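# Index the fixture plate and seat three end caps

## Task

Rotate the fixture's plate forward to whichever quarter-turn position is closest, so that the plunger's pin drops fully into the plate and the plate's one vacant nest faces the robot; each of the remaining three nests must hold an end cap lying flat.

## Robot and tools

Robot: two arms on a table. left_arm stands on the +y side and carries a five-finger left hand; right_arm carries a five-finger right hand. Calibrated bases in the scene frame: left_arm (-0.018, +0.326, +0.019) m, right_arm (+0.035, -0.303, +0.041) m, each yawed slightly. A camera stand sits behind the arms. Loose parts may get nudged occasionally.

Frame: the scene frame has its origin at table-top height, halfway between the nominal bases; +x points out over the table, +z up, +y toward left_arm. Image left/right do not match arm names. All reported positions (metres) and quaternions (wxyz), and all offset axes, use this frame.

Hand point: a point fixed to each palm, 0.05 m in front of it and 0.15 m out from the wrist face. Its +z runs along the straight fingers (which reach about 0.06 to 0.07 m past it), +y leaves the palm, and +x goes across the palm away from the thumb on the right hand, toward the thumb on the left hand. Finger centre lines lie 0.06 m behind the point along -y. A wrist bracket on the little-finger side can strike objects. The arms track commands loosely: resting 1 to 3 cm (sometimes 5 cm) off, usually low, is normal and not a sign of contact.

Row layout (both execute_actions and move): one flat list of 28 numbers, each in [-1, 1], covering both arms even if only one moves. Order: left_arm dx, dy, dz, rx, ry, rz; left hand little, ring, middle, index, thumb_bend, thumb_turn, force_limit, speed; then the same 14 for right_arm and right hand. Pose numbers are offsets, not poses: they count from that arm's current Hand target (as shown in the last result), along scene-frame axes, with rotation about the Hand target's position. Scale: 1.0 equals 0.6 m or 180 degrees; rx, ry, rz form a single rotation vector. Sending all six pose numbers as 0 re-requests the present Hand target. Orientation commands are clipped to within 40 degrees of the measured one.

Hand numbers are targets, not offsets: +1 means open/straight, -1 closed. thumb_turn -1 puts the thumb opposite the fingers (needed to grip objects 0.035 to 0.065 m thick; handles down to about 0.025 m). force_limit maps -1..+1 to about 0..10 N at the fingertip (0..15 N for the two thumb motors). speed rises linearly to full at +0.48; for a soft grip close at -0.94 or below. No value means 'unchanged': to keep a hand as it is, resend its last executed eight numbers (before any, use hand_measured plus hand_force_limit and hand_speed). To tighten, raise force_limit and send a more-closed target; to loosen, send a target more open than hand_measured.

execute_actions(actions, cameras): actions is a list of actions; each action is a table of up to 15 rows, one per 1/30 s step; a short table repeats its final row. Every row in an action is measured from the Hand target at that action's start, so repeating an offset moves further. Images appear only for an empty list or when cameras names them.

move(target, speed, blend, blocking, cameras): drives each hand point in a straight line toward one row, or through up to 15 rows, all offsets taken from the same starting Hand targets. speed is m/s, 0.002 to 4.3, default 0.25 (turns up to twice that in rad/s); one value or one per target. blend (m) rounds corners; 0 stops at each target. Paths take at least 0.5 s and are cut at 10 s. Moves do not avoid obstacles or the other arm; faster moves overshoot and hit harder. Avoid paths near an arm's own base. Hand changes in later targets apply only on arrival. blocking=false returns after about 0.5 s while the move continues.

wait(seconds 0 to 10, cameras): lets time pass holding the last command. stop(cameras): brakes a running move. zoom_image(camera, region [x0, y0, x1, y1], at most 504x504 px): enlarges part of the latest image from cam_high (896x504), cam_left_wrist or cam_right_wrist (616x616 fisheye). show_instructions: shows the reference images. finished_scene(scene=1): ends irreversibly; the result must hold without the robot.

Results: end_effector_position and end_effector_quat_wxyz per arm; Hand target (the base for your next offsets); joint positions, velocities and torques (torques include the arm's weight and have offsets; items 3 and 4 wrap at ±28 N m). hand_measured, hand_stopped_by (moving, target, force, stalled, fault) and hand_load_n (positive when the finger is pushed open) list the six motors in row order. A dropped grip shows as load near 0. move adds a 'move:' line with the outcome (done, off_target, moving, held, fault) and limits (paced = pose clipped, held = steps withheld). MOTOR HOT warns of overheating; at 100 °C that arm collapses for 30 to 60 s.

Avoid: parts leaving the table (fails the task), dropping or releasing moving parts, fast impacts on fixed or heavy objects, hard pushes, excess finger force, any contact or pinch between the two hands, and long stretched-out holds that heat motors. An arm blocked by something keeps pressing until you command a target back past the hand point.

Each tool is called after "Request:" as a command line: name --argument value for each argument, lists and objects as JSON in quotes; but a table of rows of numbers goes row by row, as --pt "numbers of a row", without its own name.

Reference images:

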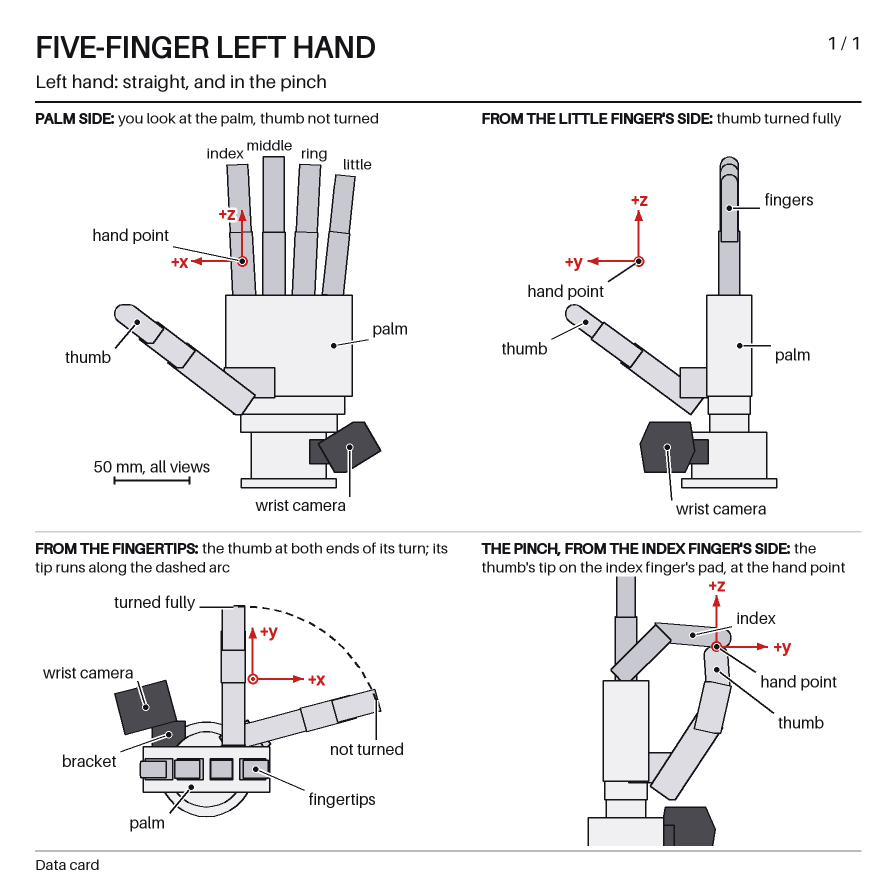

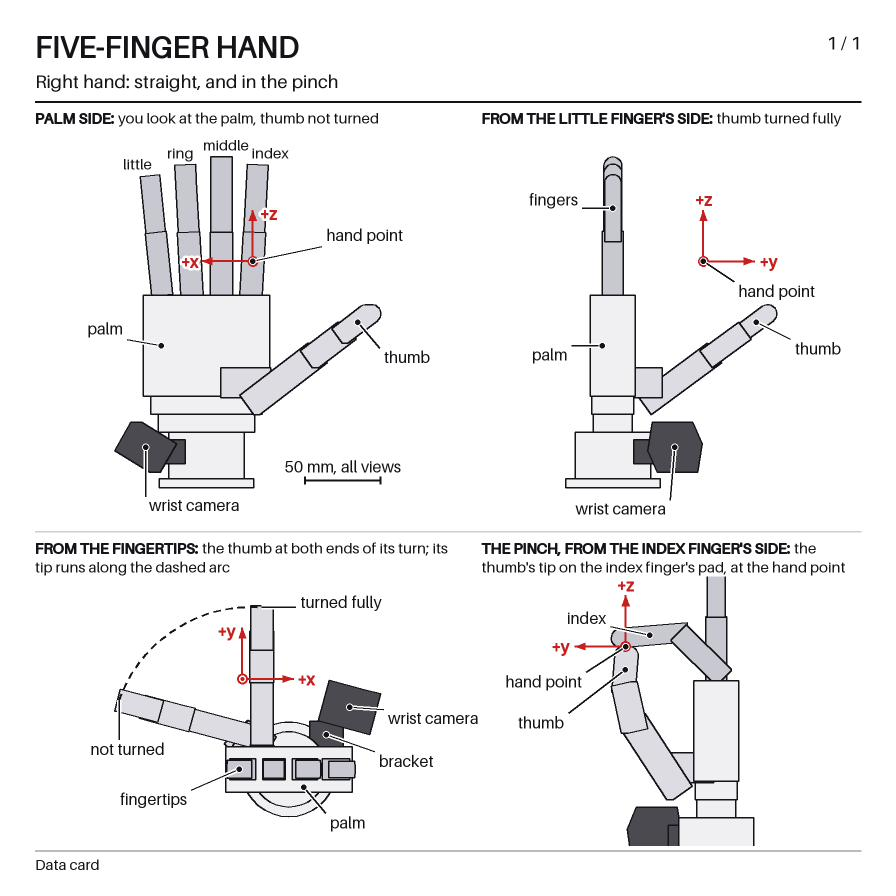

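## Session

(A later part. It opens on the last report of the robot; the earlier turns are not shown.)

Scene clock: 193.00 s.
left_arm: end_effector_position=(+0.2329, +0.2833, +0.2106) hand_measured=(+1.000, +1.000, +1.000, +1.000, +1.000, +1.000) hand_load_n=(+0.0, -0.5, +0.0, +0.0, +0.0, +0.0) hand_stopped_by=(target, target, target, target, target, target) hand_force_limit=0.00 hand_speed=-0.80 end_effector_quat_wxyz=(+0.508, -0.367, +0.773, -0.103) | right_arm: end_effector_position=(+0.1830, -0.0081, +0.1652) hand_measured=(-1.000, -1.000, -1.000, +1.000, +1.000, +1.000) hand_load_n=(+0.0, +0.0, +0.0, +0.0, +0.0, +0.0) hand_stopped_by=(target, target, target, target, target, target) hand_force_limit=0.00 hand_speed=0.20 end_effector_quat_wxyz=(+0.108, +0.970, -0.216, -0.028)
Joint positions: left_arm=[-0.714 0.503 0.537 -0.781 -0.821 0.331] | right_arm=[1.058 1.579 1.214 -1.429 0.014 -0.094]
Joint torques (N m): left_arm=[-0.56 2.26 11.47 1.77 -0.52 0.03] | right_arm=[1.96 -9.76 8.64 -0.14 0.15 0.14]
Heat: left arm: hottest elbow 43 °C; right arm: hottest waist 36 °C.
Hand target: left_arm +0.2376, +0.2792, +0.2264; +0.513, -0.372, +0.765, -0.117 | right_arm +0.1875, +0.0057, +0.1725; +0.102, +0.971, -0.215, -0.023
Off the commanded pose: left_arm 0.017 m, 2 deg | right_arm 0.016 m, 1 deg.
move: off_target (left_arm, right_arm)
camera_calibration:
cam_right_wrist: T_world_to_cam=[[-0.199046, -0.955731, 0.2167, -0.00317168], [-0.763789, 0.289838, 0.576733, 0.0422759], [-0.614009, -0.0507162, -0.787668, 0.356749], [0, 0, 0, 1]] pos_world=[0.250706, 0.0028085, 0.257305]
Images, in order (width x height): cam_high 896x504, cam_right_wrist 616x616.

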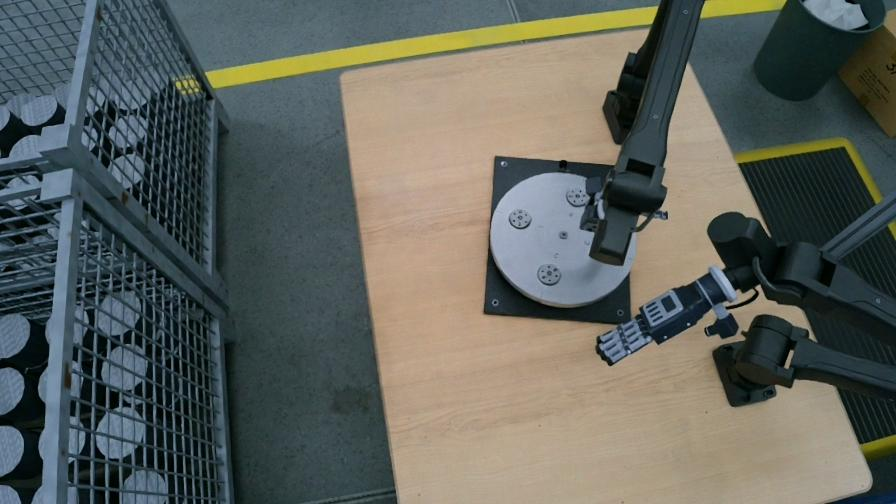

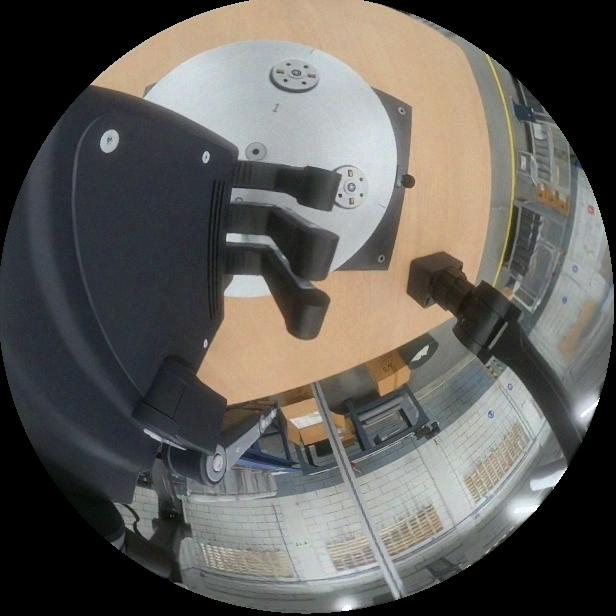

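Request:
move --target '[0,0,0,0,0,0,1,1,1,1,1,1,0,-0.8,-0.0042,-0.0095,-0.0375,0.0453,-0.0211,0,-1,-1,-1,1,1,1,0,0.2]' --speed 0.12 --cameras '["cam_high"]'

Request:
zoom_image --camera "cam_high" --region '[570, 200, 650, 280]'

Scene clock: 212.90 s.
left_arm: end_effector_position=(+0.2329, +0.2833, +0.2106) hand_measured=(+1.000, +1.000, +1.000, +1.000, +1.000, +1.000) hand_load_n=(+0.0, +0.0, +0.0, +0.0, +0.0, +0.0) hand_stopped_by=(target, target, target, target, target, target) hand_force_limit=0.00 hand_speed=-0.80 end_effector_quat_wxyz=(+0.508, -0.367, +0.773, -0.103) | right_arm: end_effector_position=(+0.1862, -0.0002, +0.1489) hand_measured=(-1.000, -1.000, -1.000, +1.000, +1.000, +1.000) hand_load_n=(+0.0, +0.0, +0.0, +0.0, +0.0, +0.0) hand_stopped_by=(target, target, target, target, target, target) hand_force_limit=0.00 hand_speed=0.20 end_effector_quat_wxyz=(+0.034, +0.975, -0.217, -0.007)
Joint positions: left_arm=[-0.714 0.503 0.537 -0.781 -0.821 0.331] | right_arm=[1.058 1.503 1.123 -1.26 0.007 -0.094]
Joint torques (N m): left_arm=[-0.56 2.26 11.47 1.77 -0.52 0.03] | right_arm=[1.85 -11.28 4.92 1.14 -0.11 0.04]
Heat: left arm: hottest elbow 43 °C; right arm: hottest waist 36 °C.
Hand target: left_arm +0.2376, +0.2792, +0.2264; +0.513, -0.372, +0.765, -0.117 | right_arm +0.1850, +0.0000, +0.1500; +0.025, +0.976, -0.216, -0.006
Off the commanded pose: left_arm 0.017 m, 2 deg | right_arm 0.002 m, 1 deg.
move: off_target (left_arm)
Images, in order (width x height): cam_high 896x504.

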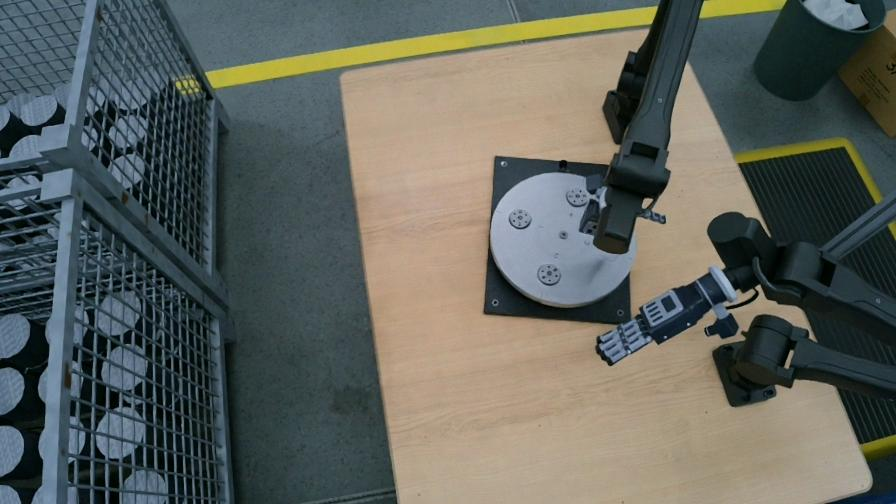

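Scaled by 6.300.

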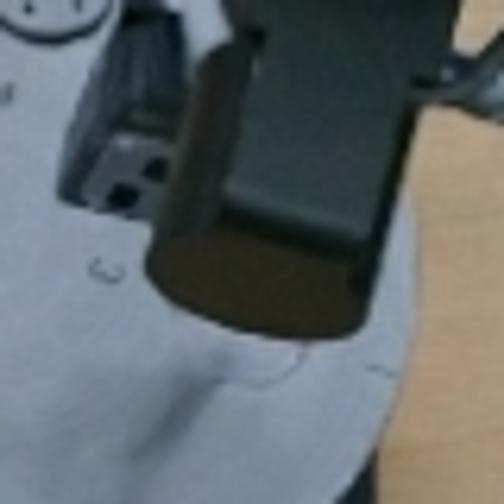

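Request:
move --pt "0 0 0 0 0 0 1 1 1 1 1 1 0 -0.8 0 0 -0.0217 0 0 0 -1 -1 -1 1 1 1 0 0.2" --pt "0 0 0 0 0 0 1 1 1 1 1 1 0 -0.8 -0.0117 -0.0283 -0.0217 0 0 0 -1 -1 -1 1 1 1 0 0.2" --speed 0.08 --cameras '["cam_high","cam_right_wrist"]'

Request:
zoom_image --camera "cam_high" --region '[480, 150, 660, 330]'

Scene clock: 237.03 s.
left_arm: end_effector_position=(+0.2329, +0.2833, +0.2106) hand_measured=(+1.000, +1.000, +1.000, +1.000, +1.000, +1.000) hand_load_n=(+0.0, +0.0, +0.0, +0.0, +0.0, +0.0) hand_stopped_by=(target, target, target, target, target, target) hand_force_limit=0.00 hand_speed=-0.80 end_effector_quat_wxyz=(+0.508, -0.367, +0.773, -0.103) | right_arm: end_effector_position=(+0.1774, -0.0150, +0.1368) hand_measured=(-1.000, -1.000, -1.000, +1.000, +1.000, +1.000) hand_load_n=(+0.0, +0.0, +0.0, +0.0, -0.5, +0.0) hand_stopped_by=(target, target, target, target, target, target) hand_force_limit=0.00 hand_speed=0.20 end_effector_quat_wxyz=(+0.032, +0.976, -0.217, -0.007)
Joint positions: left_arm=[-0.714 0.503 0.537 -0.781 -0.821 0.331] | right_arm=[1.058 1.469 1.052 -1.218 0.007 -0.094]
Joint torques (N m): left_arm=[-0.62 2.2 11.47 1.77 -0.52 0.03] | right_arm=[1.26 -10.34 4.71 1.13 -0.08 0]
Heat: left arm: hottest elbow 44 °C; right arm: hottest waist 36 °C.
Hand target: left_arm +0.2376, +0.2792, +0.2264; +0.513, -0.372, +0.765, -0.117 | right_arm +0.1780, -0.0170, +0.1371; +0.025, +0.976, -0.216, -0.006
Off the commanded pose: left_arm 0.017 m, 2 deg | right_arm 0.002 m, 1 deg.
move: off_target (left_arm)
camera_calibration:
cam_right_wrist: T_world_to_cam=[[-0.210561, -0.975391, 0.0653953, 0.0176724], [-0.805962, 0.211066, 0.553061, 0.0658902], [-0.553254, 0.0637472, -0.83057, 0.32733], [0, 0, 0, 1]] pos_world=[0.237922, -0.017536, 0.234273]
Images, in order (width x height): cam_high 896x504, cam_right_wrist 616x616.

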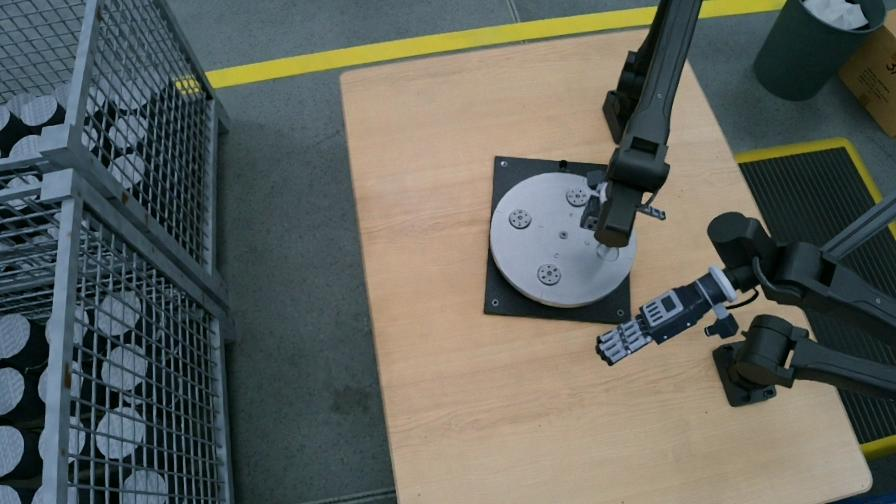

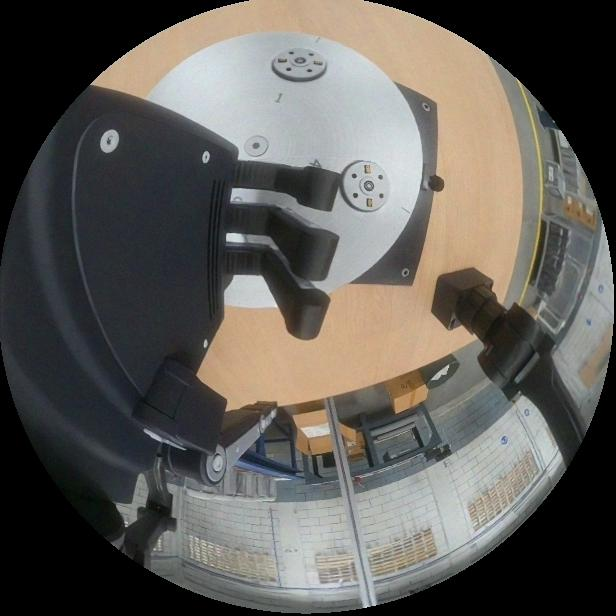

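Scaled by 2.800.

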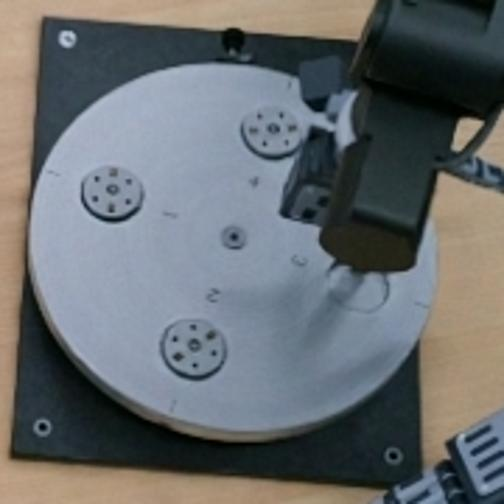

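Request:
move --target '[0,0,0,0,0,0,1,1,1,1,1,1,0,-0.8,-0.008,-0.0233,0,0,0,0,-1,-1,-1,1,1,1,0,0.2]' --speed 0.08 --cameras '["cam_high"]'

Request:
zoom_image --camera "cam_high" --region '[480, 150, 660, 330]'

Scene clock: 241.47 s.
left_arm: end_effector_position=(+0.2329, +0.2833, +0.2106) hand_measured=(+1.000, +1.000, +1.000, +1.000, +1.000, +1.000) hand_load_n=(+0.0, +0.0, +0.0, +0.0, +0.0, -0.5) hand_stopped_by=(target, target, target, target, target, target) hand_force_limit=0.00 hand_speed=-0.80 end_effector_quat_wxyz=(+0.508, -0.367, +0.773, -0.103) | right_arm: end_effector_position=(+0.1748, -0.0201, +0.1392) hand_measured=(-1.000, -1.000, -1.000, +1.000, +1.000, +1.000) hand_load_n=(+0.0, +0.0, +0.0, +0.5, -0.5, +0.0) hand_stopped_by=(target, target, target, target, target, target) hand_force_limit=0.00 hand_speed=0.20 end_effector_quat_wxyz=(+0.017, +0.976, -0.218, -0.002)
Joint positions: left_arm=[-0.714 0.503 0.537 -0.781 -0.821 0.331] | right_arm=[1.056 1.428 1.022 -1.198 0.006 -0.094]
Joint torques (N m): left_arm=[-0.62 2.2 11.48 1.77 -0.51 0.03] | right_arm=[0.44 -9.7 4.18 0.4 -0.03 -0.11]
Heat: left arm: hottest elbow 44 °C; right arm: hottest waist 36 °C.
Hand target: left_arm +0.2376, +0.2792, +0.2264; +0.513, -0.372, +0.765, -0.117 | right_arm +0.1732, -0.0309, +0.1369; +0.025, +0.976, -0.216, -0.006
Off the commanded pose: left_arm 0.017 m, 2 deg | right_arm 0.011 m, 1 deg.
move: off_target (left_arm, right_arm)
Images, in order (width x height): cam_high 896x504.

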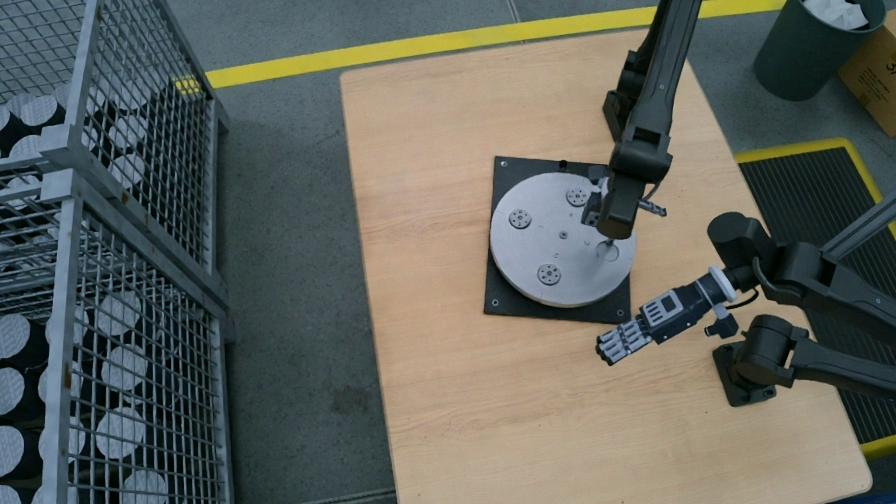

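Scaled by 2.800.

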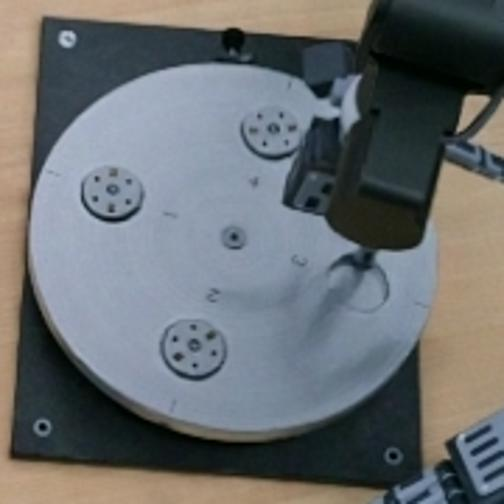

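Request:
move --target '[0,0,0,0,0,0,1,1,1,1,1,1,0,-0.8,-0.008,-0.025,-0.0067,0,0,0,-1,-1,-1,1,1,1,0,0.2]' --speed 0.08 --cameras '["cam_high"]'

Request:
zoom_image --camera "cam_high" --region '[480, 150, 660, 330]'

Scene clock: 245.53 s.
left_arm: end_effector_position=(+0.2329, +0.2833, +0.2106) hand_measured=(+1.000, +1.000, +1.000, +1.000, +1.000, +1.000) hand_load_n=(+0.0, +0.0, +0.0, +0.0, +0.0, +0.0) hand_stopped_by=(target, target, target, target, target, target) hand_force_limit=0.00 hand_speed=-0.80 end_effector_quat_wxyz=(+0.508, -0.367, +0.773, -0.103) | right_arm: end_effector_position=(+0.1706, -0.0327, +0.1408) hand_measured=(-1.000, -1.000, -1.000, +1.000, +1.000, +1.000) hand_load_n=(+0.0, +0.0, +0.0, +0.5, -0.5, -0.5) hand_stopped_by=(target, target, target, target, target, target) hand_force_limit=0.00 hand_speed=0.20 end_effector_quat_wxyz=(+0.009, +0.976, -0.217, -0.001)
Joint positions: left_arm=[-0.714 0.503 0.537 -0.781 -0.821 0.331] | right_arm=[1.048 1.381 0.982 -1.189 0.003 -0.105]
Joint torques (N m): left_arm=[-0.56 2.26 11.47 1.76 -0.51 0.03] | right_arm=[0.38 -7.71 3.78 0.51 0.11 -0.09]
Heat: left arm: hottest elbow 44 °C; right arm: hottest waist 36 °C.
Hand target: left_arm +0.2376, +0.2792, +0.2264; +0.513, -0.372, +0.765, -0.117 | right_arm +0.1683, -0.0460, +0.1329; +0.025, +0.976, -0.216, -0.006
Off the commanded pose: left_arm 0.017 m, 2 deg | right_arm 0.016 m, 2 deg.
move: off_target (left_arm, right_arm)
Images, in order (width x height): cam_high 896x504.

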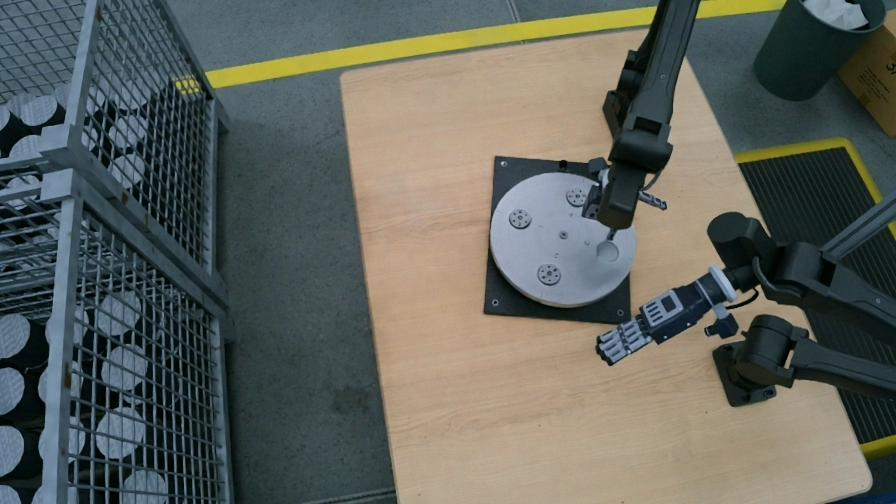

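Scaled by 2.800.

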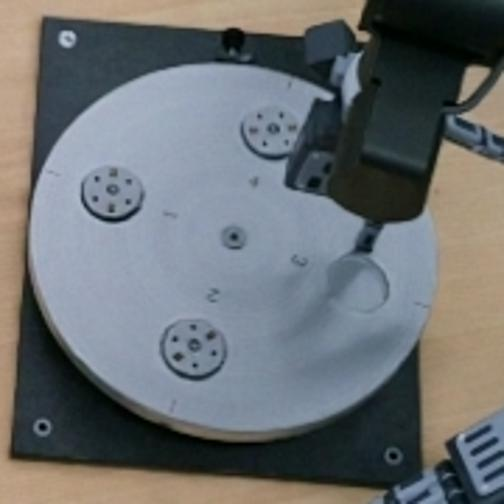

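Request:
execute_actions --actions '[]'

Request:
zoom_image --camera "cam_right_wrist" --region '[340, 90, 480, 230]'

Request:
zoom_image --camera "cam_high" --region '[590, 215, 640, 265]'

Scene clock: 251.07 s.
left_arm: end_effector_position=(+0.2329, +0.2833, +0.2106) hand_measured=(+1.000, +1.000, +1.000, +1.000, +1.000, +1.000) hand_load_n=(+0.0, +0.0, +0.0, +0.0, +0.0, +0.0) hand_stopped_by=(target, target, target, target, target, target) hand_force_limit=0.00 hand_speed=-0.80 end_effector_quat_wxyz=(+0.508, -0.367, +0.773, -0.103) | right_arm: end_effector_position=(+0.1707, -0.0327, +0.1408) hand_measured=(-1.000, -1.000, -1.000, +1.000, +1.000, +1.000) hand_load_n=(+0.0, +0.0, +0.0, +0.5, +0.0, +0.0) hand_stopped_by=(target, target, target, target, target, target) hand_force_limit=0.00 hand_speed=0.20 end_effector_quat_wxyz=(+0.009, +0.976, -0.217, -0.001)
Joint positions: left_arm=[-0.714 0.503 0.537 -0.781 -0.821 0.331] | right_arm=[1.048 1.381 0.982 -1.189 0.003 -0.105]
Joint velocities: within noise
Joint torques (N m): left_arm=[-0.62 2.26 11.45 1.77 -0.51 0.03] | right_arm=[0.85 -7.88 3.74 0.49 0.09 -0.08]
Heat: left arm: hottest elbow 44 °C; right arm: hottest waist 36 °C.
Hand target: left_arm +0.2376, +0.2792, +0.2264; +0.513, -0.372, +0.765, -0.117 | right_arm +0.1683, -0.0460, +0.1329; +0.025, +0.976, -0.216, -0.006
Off the commanded pose: left_arm 0.017 m, 2 deg | right_arm 0.016 m, 2 deg.
camera_calibration:
cam_right_wrist: T_world_to_cam=[[-0.210913, -0.977307, 0.0196466, 0.00520761], [-0.817229, 0.187323, 0.545019, 0.0643258], [-0.536332, 0.0988958, -0.838193, 0.327419], [0, 0, 0, 1]] pos_world=[0.229272, -0.0393406, 0.239279]

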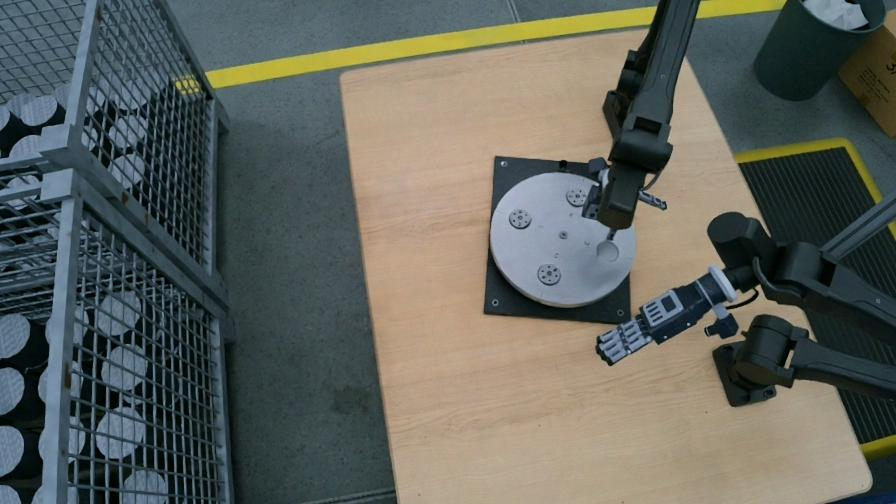

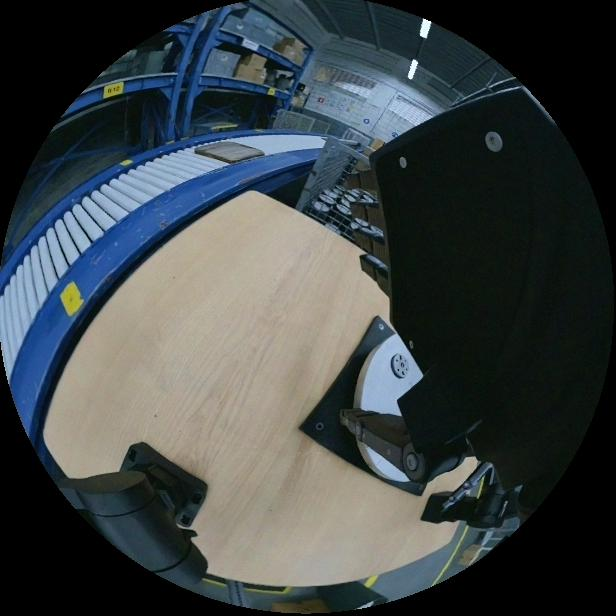

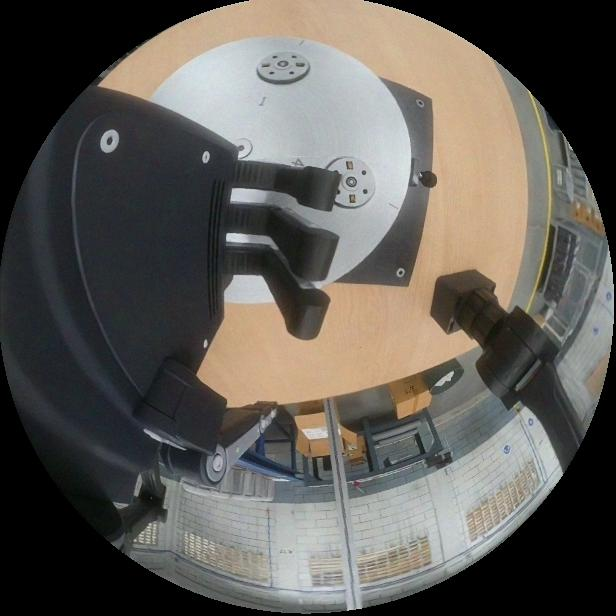

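Scaled by 3.600 from the camera's 616x616 image, which has a finer 880x880 frame.

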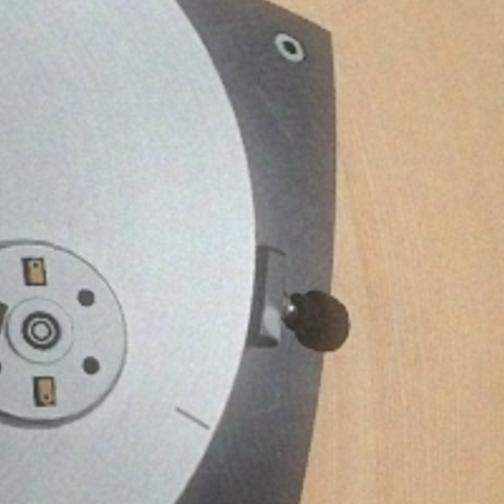

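Scaled by 10.080.

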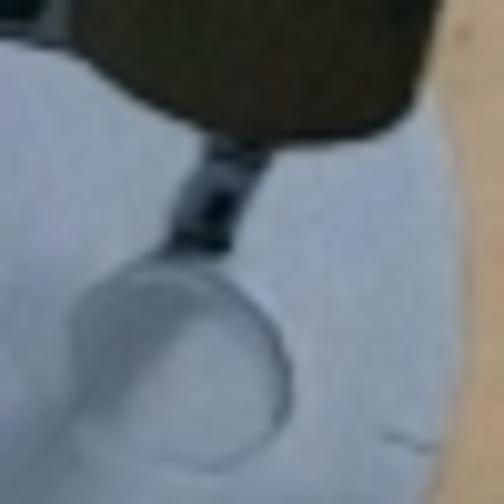

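Request:
move --pt "0.03 0.1 0.03 0 0 0 1 1 1 1 1 1 0 -0.8 0.0 0.05 0.09 0 0 0 -1 -1 -1 1 1 1 0 0.2" --pt "0.06 0.16 0.05 0 0 0 1 1 1 1 1 1 0 -0.8 -0.0205 0.21 0.078 -0.0231 -0.0277 -0.499 -1 -1 -1 1 1 1 0 0.2" --speed '[0.15,0.25]' --blend 0.01 --cameras '["all"]'

Request:
zoom_image --camera "cam_high" --region '[560, 190, 660, 290]'

Scene clock: 288.40 s.
left_arm: end_effector_position=(+0.2587, +0.3709, +0.2200) hand_measured=(+1.000, +1.000, +1.000, +1.000, +1.000, +1.000) hand_load_n=(+0.0, +0.0, +0.0, +0.0, +0.0, +0.0) hand_stopped_by=(target, target, target, target, target, target) hand_force_limit=0.00 hand_speed=-0.80 end_effector_quat_wxyz=(+0.486, -0.375, +0.782, -0.108) | right_arm: end_effector_position=(+0.1557, +0.0721, +0.1694) hand_measured=(-1.000, -1.000, -1.000, +1.000, +1.000, +1.000) hand_load_n=(+0.0, +0.0, +0.0, +0.0, +0.0, +0.0) hand_stopped_by=(target, target, target, target, target, target) hand_force_limit=0.00 hand_speed=0.20 end_effector_quat_wxyz=(-0.045, -0.536, +0.842, -0.026)
Joint positions: left_arm=[-0.074 0.437 0.537 -0.651 -0.272 0.742] | right_arm=[1.124 1.401 1.089 -1.363 -0.001 1.541]
Joint torques (N m): left_arm=[0.79 3.55 14.13 2.92 -0.13 0.21] | right_arm=[2.26 -8.64 7.68 0.2 -0.01 0.11]
Heat: left arm: hottest elbow 45 °C; right arm: hottest waist 36 °C.
Hand target: left_arm +0.2736, +0.3751, +0.2564; +0.513, -0.372, +0.765, -0.117 | right_arm +0.1560, +0.0800, +0.1798; -0.037, -0.537, +0.842, -0.023
Off the commanded pose: left_arm 0.040 m, 4 deg | right_arm 0.013 m, 1 deg.
move: off_target (left_arm, right_arm)
camera_calibration:
cam_left_wrist: T_world_to_cam=[[0.366118, -0.859448, 0.356802, 0.142627], [-0.725749, -0.503699, -0.468589, 0.482583], [0.582449, -0.0873893, -0.808156, 0.170429], [0, 0, 0, 1]] pos_world=[0.198749, 0.380551, 0.312977]
cam_right_wrist: T_world_to_cam=[[-0.977039, 0.211065, 0.0290866, 0.136012], [0.200923, 0.867338, 0.455363, -0.175569], [0.0708835, 0.450751, -0.889831, 0.221833], [0, 0, 0, 1]] pos_world=[0.15244, 0.0235781, 0.273385]

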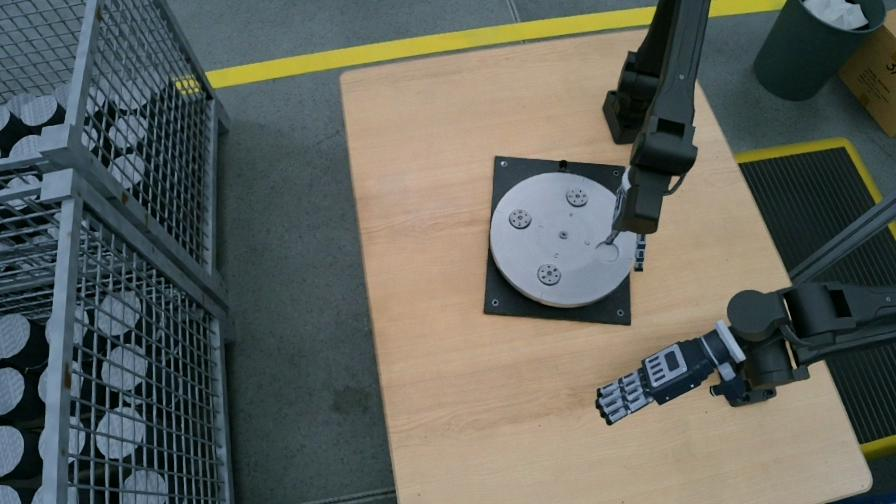

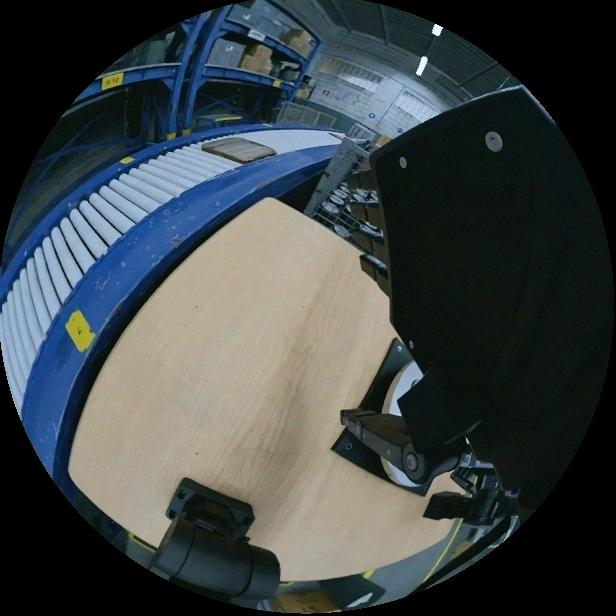

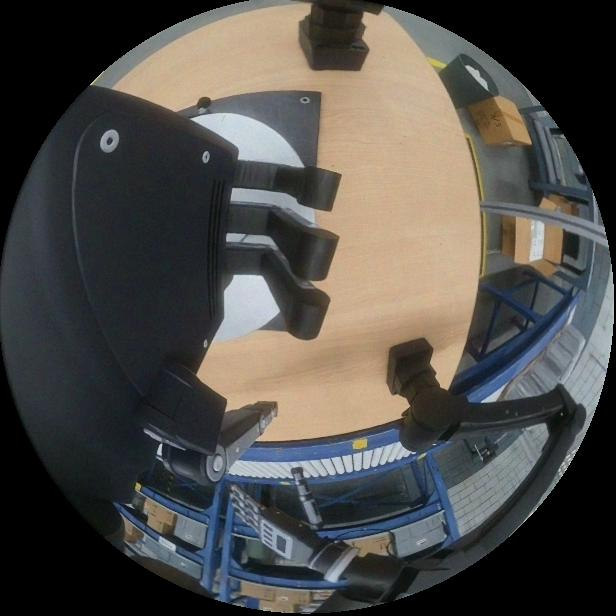

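Scaled by 5.040.

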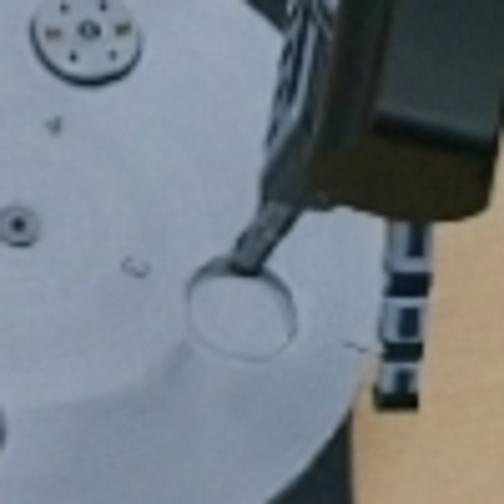

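Request:
move --target '[0.0,0.0,0.0,0,0,0,1,1,1,1,1,1,0,-0.8,-0.0172,0.0033,-0.0463,0,0,0,-1,-1,-1,1,1,1,0,0.2]' --speed 0.15 --cameras '["cam_high"]'

Request:
zoom_image --camera "cam_high" --region '[580, 210, 640, 270]'

Scene clock: 295.33 s.
left_arm: end_effector_position=(+0.2587, +0.3709, +0.2200) hand_measured=(+1.000, +1.000, +1.000, +1.000, +1.000, +1.000) hand_load_n=(+0.0, +0.0, +0.0, +0.0, +0.0, +0.0) hand_stopped_by=(target, target, target, target, target, target) hand_force_limit=0.00 hand_speed=-0.80 end_effector_quat_wxyz=(+0.486, -0.375, +0.782, -0.108) | right_arm: end_effector_position=(+0.1486, +0.0809, +0.1608) hand_measured=(-1.000, -1.000, -1.000, +1.000, +1.000, +1.000) hand_load_n=(+0.5, +0.0, +0.0, +0.0, +0.0, +0.0) hand_stopped_by=(target, target, target, target, target, target) hand_force_limit=0.00 hand_speed=0.20 end_effector_quat_wxyz=(-0.032, -0.537, +0.842, -0.020)
Joint positions: left_arm=[-0.074 0.437 0.537 -0.651 -0.272 0.742] | right_arm=[1.152 1.401 1.065 -1.311 -0.001 1.567]
Joint torques (N m): left_arm=[0.79 3.55 14.13 2.93 -0.13 0.2] | right_arm=[1.9 -7.24 5.09 1.02 -0.07 0.11]
Heat: left arm: hottest elbow 46 °C; right arm: hottest waist 36 °C.
Hand target: left_arm +0.2736, +0.3751, +0.2564; +0.513, -0.372, +0.765, -0.117 | right_arm +0.1457, +0.0820, +0.1520; -0.037, -0.537, +0.843, -0.023
Off the commanded pose: left_arm 0.040 m, 4 deg | right_arm 0.009 m, 1 deg.
move: off_target (left_arm)
Images, in order (width x height): cam_high 896x504.

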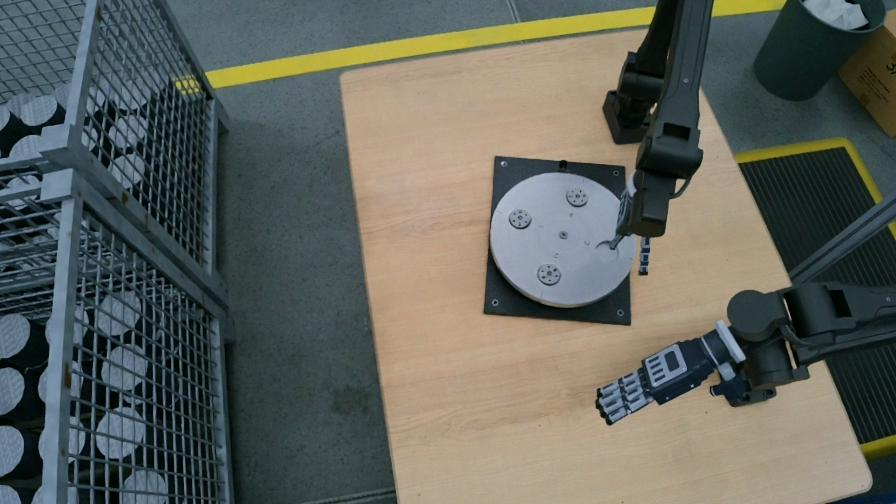

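Scaled by 8.400.

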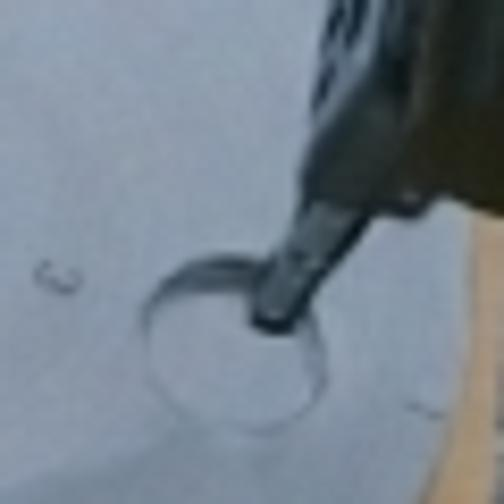

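Request:
move --target '[0.0,0.0,0.0,0,0,0,1,1,1,1,1,1,0,-0.8,0,0,-0.0467,0,0,0,-1,-1,-1,1,1,1,0,0.2]' --speed 0.08 --cameras '["cam_high"]'

Request:
zoom_image --camera "cam_high" --region '[580, 210, 640, 270]'

Scene clock: 304.63 s.
left_arm: end_effector_position=(+0.2587, +0.3709, +0.2200) hand_measured=(+1.000, +1.000, +1.000, +1.000, +1.000, +1.000) hand_load_n=(+0.0, +0.0, +0.0, +0.0, +0.0, +0.0) hand_stopped_by=(target, target, target, target, target, target) hand_force_limit=0.00 hand_speed=-0.80 end_effector_quat_wxyz=(+0.486, -0.375, +0.782, -0.108) | right_arm: end_effector_position=(+0.1483, +0.0803, +0.1327) hand_measured=(-1.000, -1.000, -1.000, +1.000, +1.000, +1.000) hand_load_n=(+0.0, +0.0, +0.0, +0.0, +0.0, +0.0) hand_stopped_by=(target, target, target, target, target, target) hand_force_limit=0.00 hand_speed=0.20 end_effector_quat_wxyz=(-0.034, -0.537, +0.843, -0.021)
Joint positions: left_arm=[-0.074 0.437 0.537 -0.651 -0.272 0.742] | right_arm=[1.152 1.43 1.016 -1.237 -0.001 1.568]
Joint torques (N m): left_arm=[0.73 3.55 14.12 2.92 -0.12 0.2] | right_arm=[1.85 -7.53 4.92 1.35 -0.09 0.14]
Heat: left arm: hottest elbow 47 °C; right arm: hottest waist 36 °C.
Hand target: left_arm +0.2736, +0.3751, +0.2564; +0.513, -0.372, +0.765, -0.117 | right_arm +0.1457, +0.0820, +0.1240; -0.037, -0.537, +0.843, -0.023
Off the commanded pose: left_arm 0.040 m, 4 deg | right_arm 0.009 m, 0 deg.
move: off_target (left_arm)
Images, in order (width x height): cam_high 896x504.

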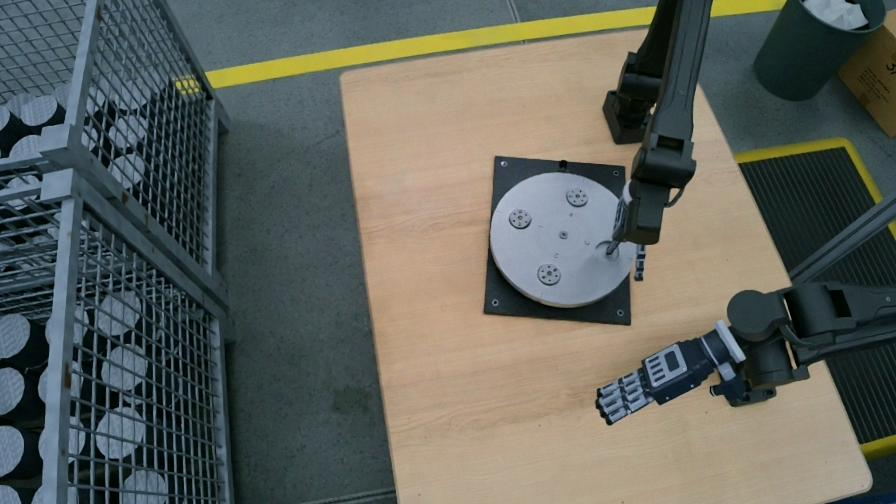

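Scaled by 8.400.

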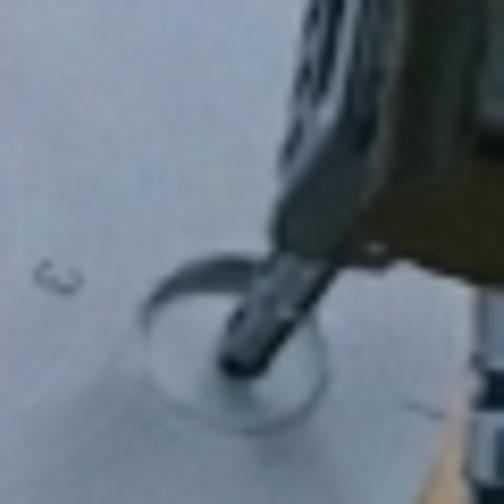

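Request:
move --target '[0.0,0.0,0.0,0,0,0,1,1,1,1,1,1,0,-0.8,0,0,-0.0133,0,0,0,-1,-1,-1,1,1,1,0,0.2]' --speed 0.08 --cameras '["cam_high"]'

Request:
zoom_image --camera "cam_high" --region '[580, 210, 640, 270]'

Scene clock: 308.03 s.
left_arm: end_effector_position=(+0.2587, +0.3709, +0.2200) hand_measured=(+1.000, +1.000, +1.000, +1.000, +1.000, +1.000) hand_load_n=(+0.0, +0.0, -0.5, -0.5, +0.0, +0.0) hand_stopped_by=(target, target, target, target, target, target) hand_force_limit=0.00 hand_speed=-0.80 end_effector_quat_wxyz=(+0.486, -0.375, +0.782, -0.108) | right_arm: end_effector_position=(+0.1482, +0.0801, +0.1319) hand_measured=(-1.000, -1.000, -1.000, +1.000, +1.000, +1.000) hand_load_n=(+0.0, +0.0, +0.0, +0.0, +0.0, +0.0) hand_stopped_by=(target, target, target, target, target, target) hand_force_limit=0.00 hand_speed=0.20 end_effector_quat_wxyz=(-0.034, -0.537, +0.843, -0.021)
Joint positions: left_arm=[-0.074 0.437 0.537 -0.651 -0.272 0.742] | right_arm=[1.152 1.43 1.014 -1.234 -0.001 1.568]
Joint torques (N m): left_arm=[0.73 3.55 14.13 2.92 -0.12 0.2] | right_arm=[1.96 -7 4.04 2 -0.07 0.14]
Heat: left arm: hottest elbow 47 °C; right arm: hottest waist 36 °C.
Hand target: left_arm +0.2736, +0.3751, +0.2564; +0.513, -0.372, +0.765, -0.117 | right_arm +0.1458, +0.0820, +0.1160; -0.037, -0.537, +0.843, -0.023
Off the commanded pose: left_arm 0.040 m, 4 deg | right_arm 0.016 m, 0 deg.
move: off_target (left_arm, right_arm)
Images, in order (width x height): cam_high 896x504.

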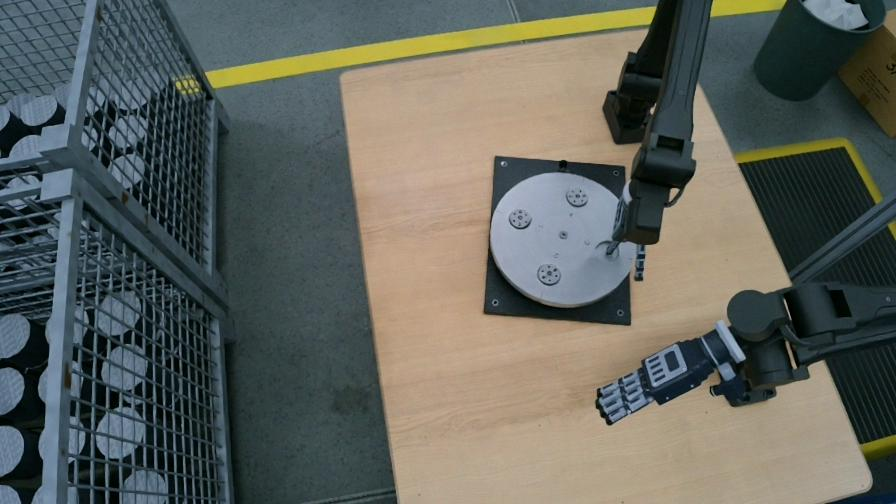

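Scaled by 8.400.

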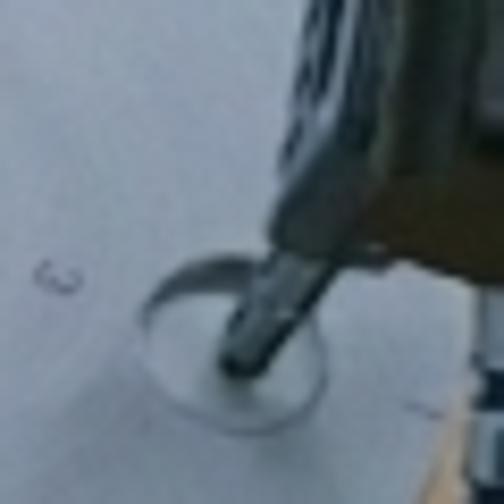

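Request:
move --target '[0.0,0.0,0.0,0,0,0,1,1,1,1,1,1,0,-0.8,-0.0167,-0.0367,0.005,0,0,0,-1,-1,-1,1,1,1,0,0.2]' --speed 0.08 --cameras '["cam_high"]'

Request:
zoom_image --camera "cam_high" --region '[580, 210, 640, 270]'

Scene clock: 313.10 s.
left_arm: end_effector_position=(+0.2587, +0.3709, +0.2200) hand_measured=(+1.000, +1.000, +1.000, +1.000, +1.000, +1.000) hand_load_n=(+0.0, +0.0, +0.0, +0.0, +0.0, +0.0) hand_stopped_by=(target, target, target, target, target, target) hand_force_limit=0.00 hand_speed=-0.80 end_effector_quat_wxyz=(+0.486, -0.375, +0.782, -0.108) | right_arm: end_effector_position=(+0.1442, +0.0714, +0.1319) hand_measured=(-1.000, -1.000, -1.000, +1.000, +1.000, +1.000) hand_load_n=(+0.0, +0.0, +0.0, +0.0, +0.0, +0.0) hand_stopped_by=(target, target, target, target, target, target) hand_force_limit=0.00 hand_speed=0.20 end_effector_quat_wxyz=(-0.021, -0.537, +0.843, -0.013)
Joint positions: left_arm=[-0.074 0.437 0.537 -0.651 -0.272 0.742] | right_arm=[1.152 1.384 0.966 -1.201 -0.001 1.568]
Joint torques (N m): left_arm=[0.73 3.49 14.13 2.93 -0.12 0.2] | right_arm=[2.02 -7.59 3.37 0.61 -0.05 0.12]
Heat: left arm: hottest elbow 48 °C; right arm: hottest waist 36 °C.
Hand target: left_arm +0.2736, +0.3751, +0.2564; +0.513, -0.372, +0.765, -0.117 | right_arm +0.1358, +0.0600, +0.1191; -0.037, -0.537, +0.843, -0.023
Off the commanded pose: left_arm 0.040 m, 4 deg | right_arm 0.019 m, 2 deg.
move: off_target (left_arm, right_arm)
Images, in order (width x height): cam_high 896x504.

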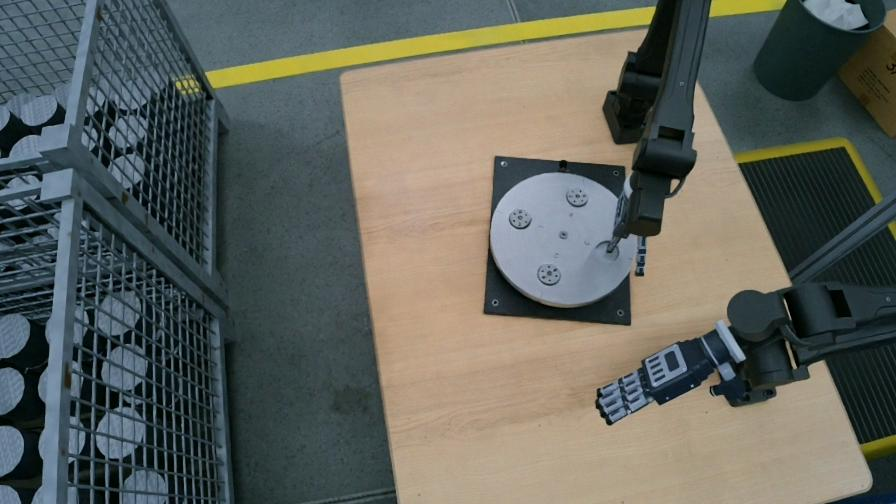

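Scaled by 8.400.

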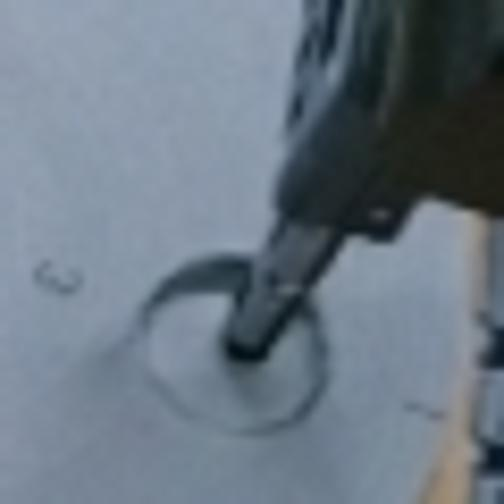

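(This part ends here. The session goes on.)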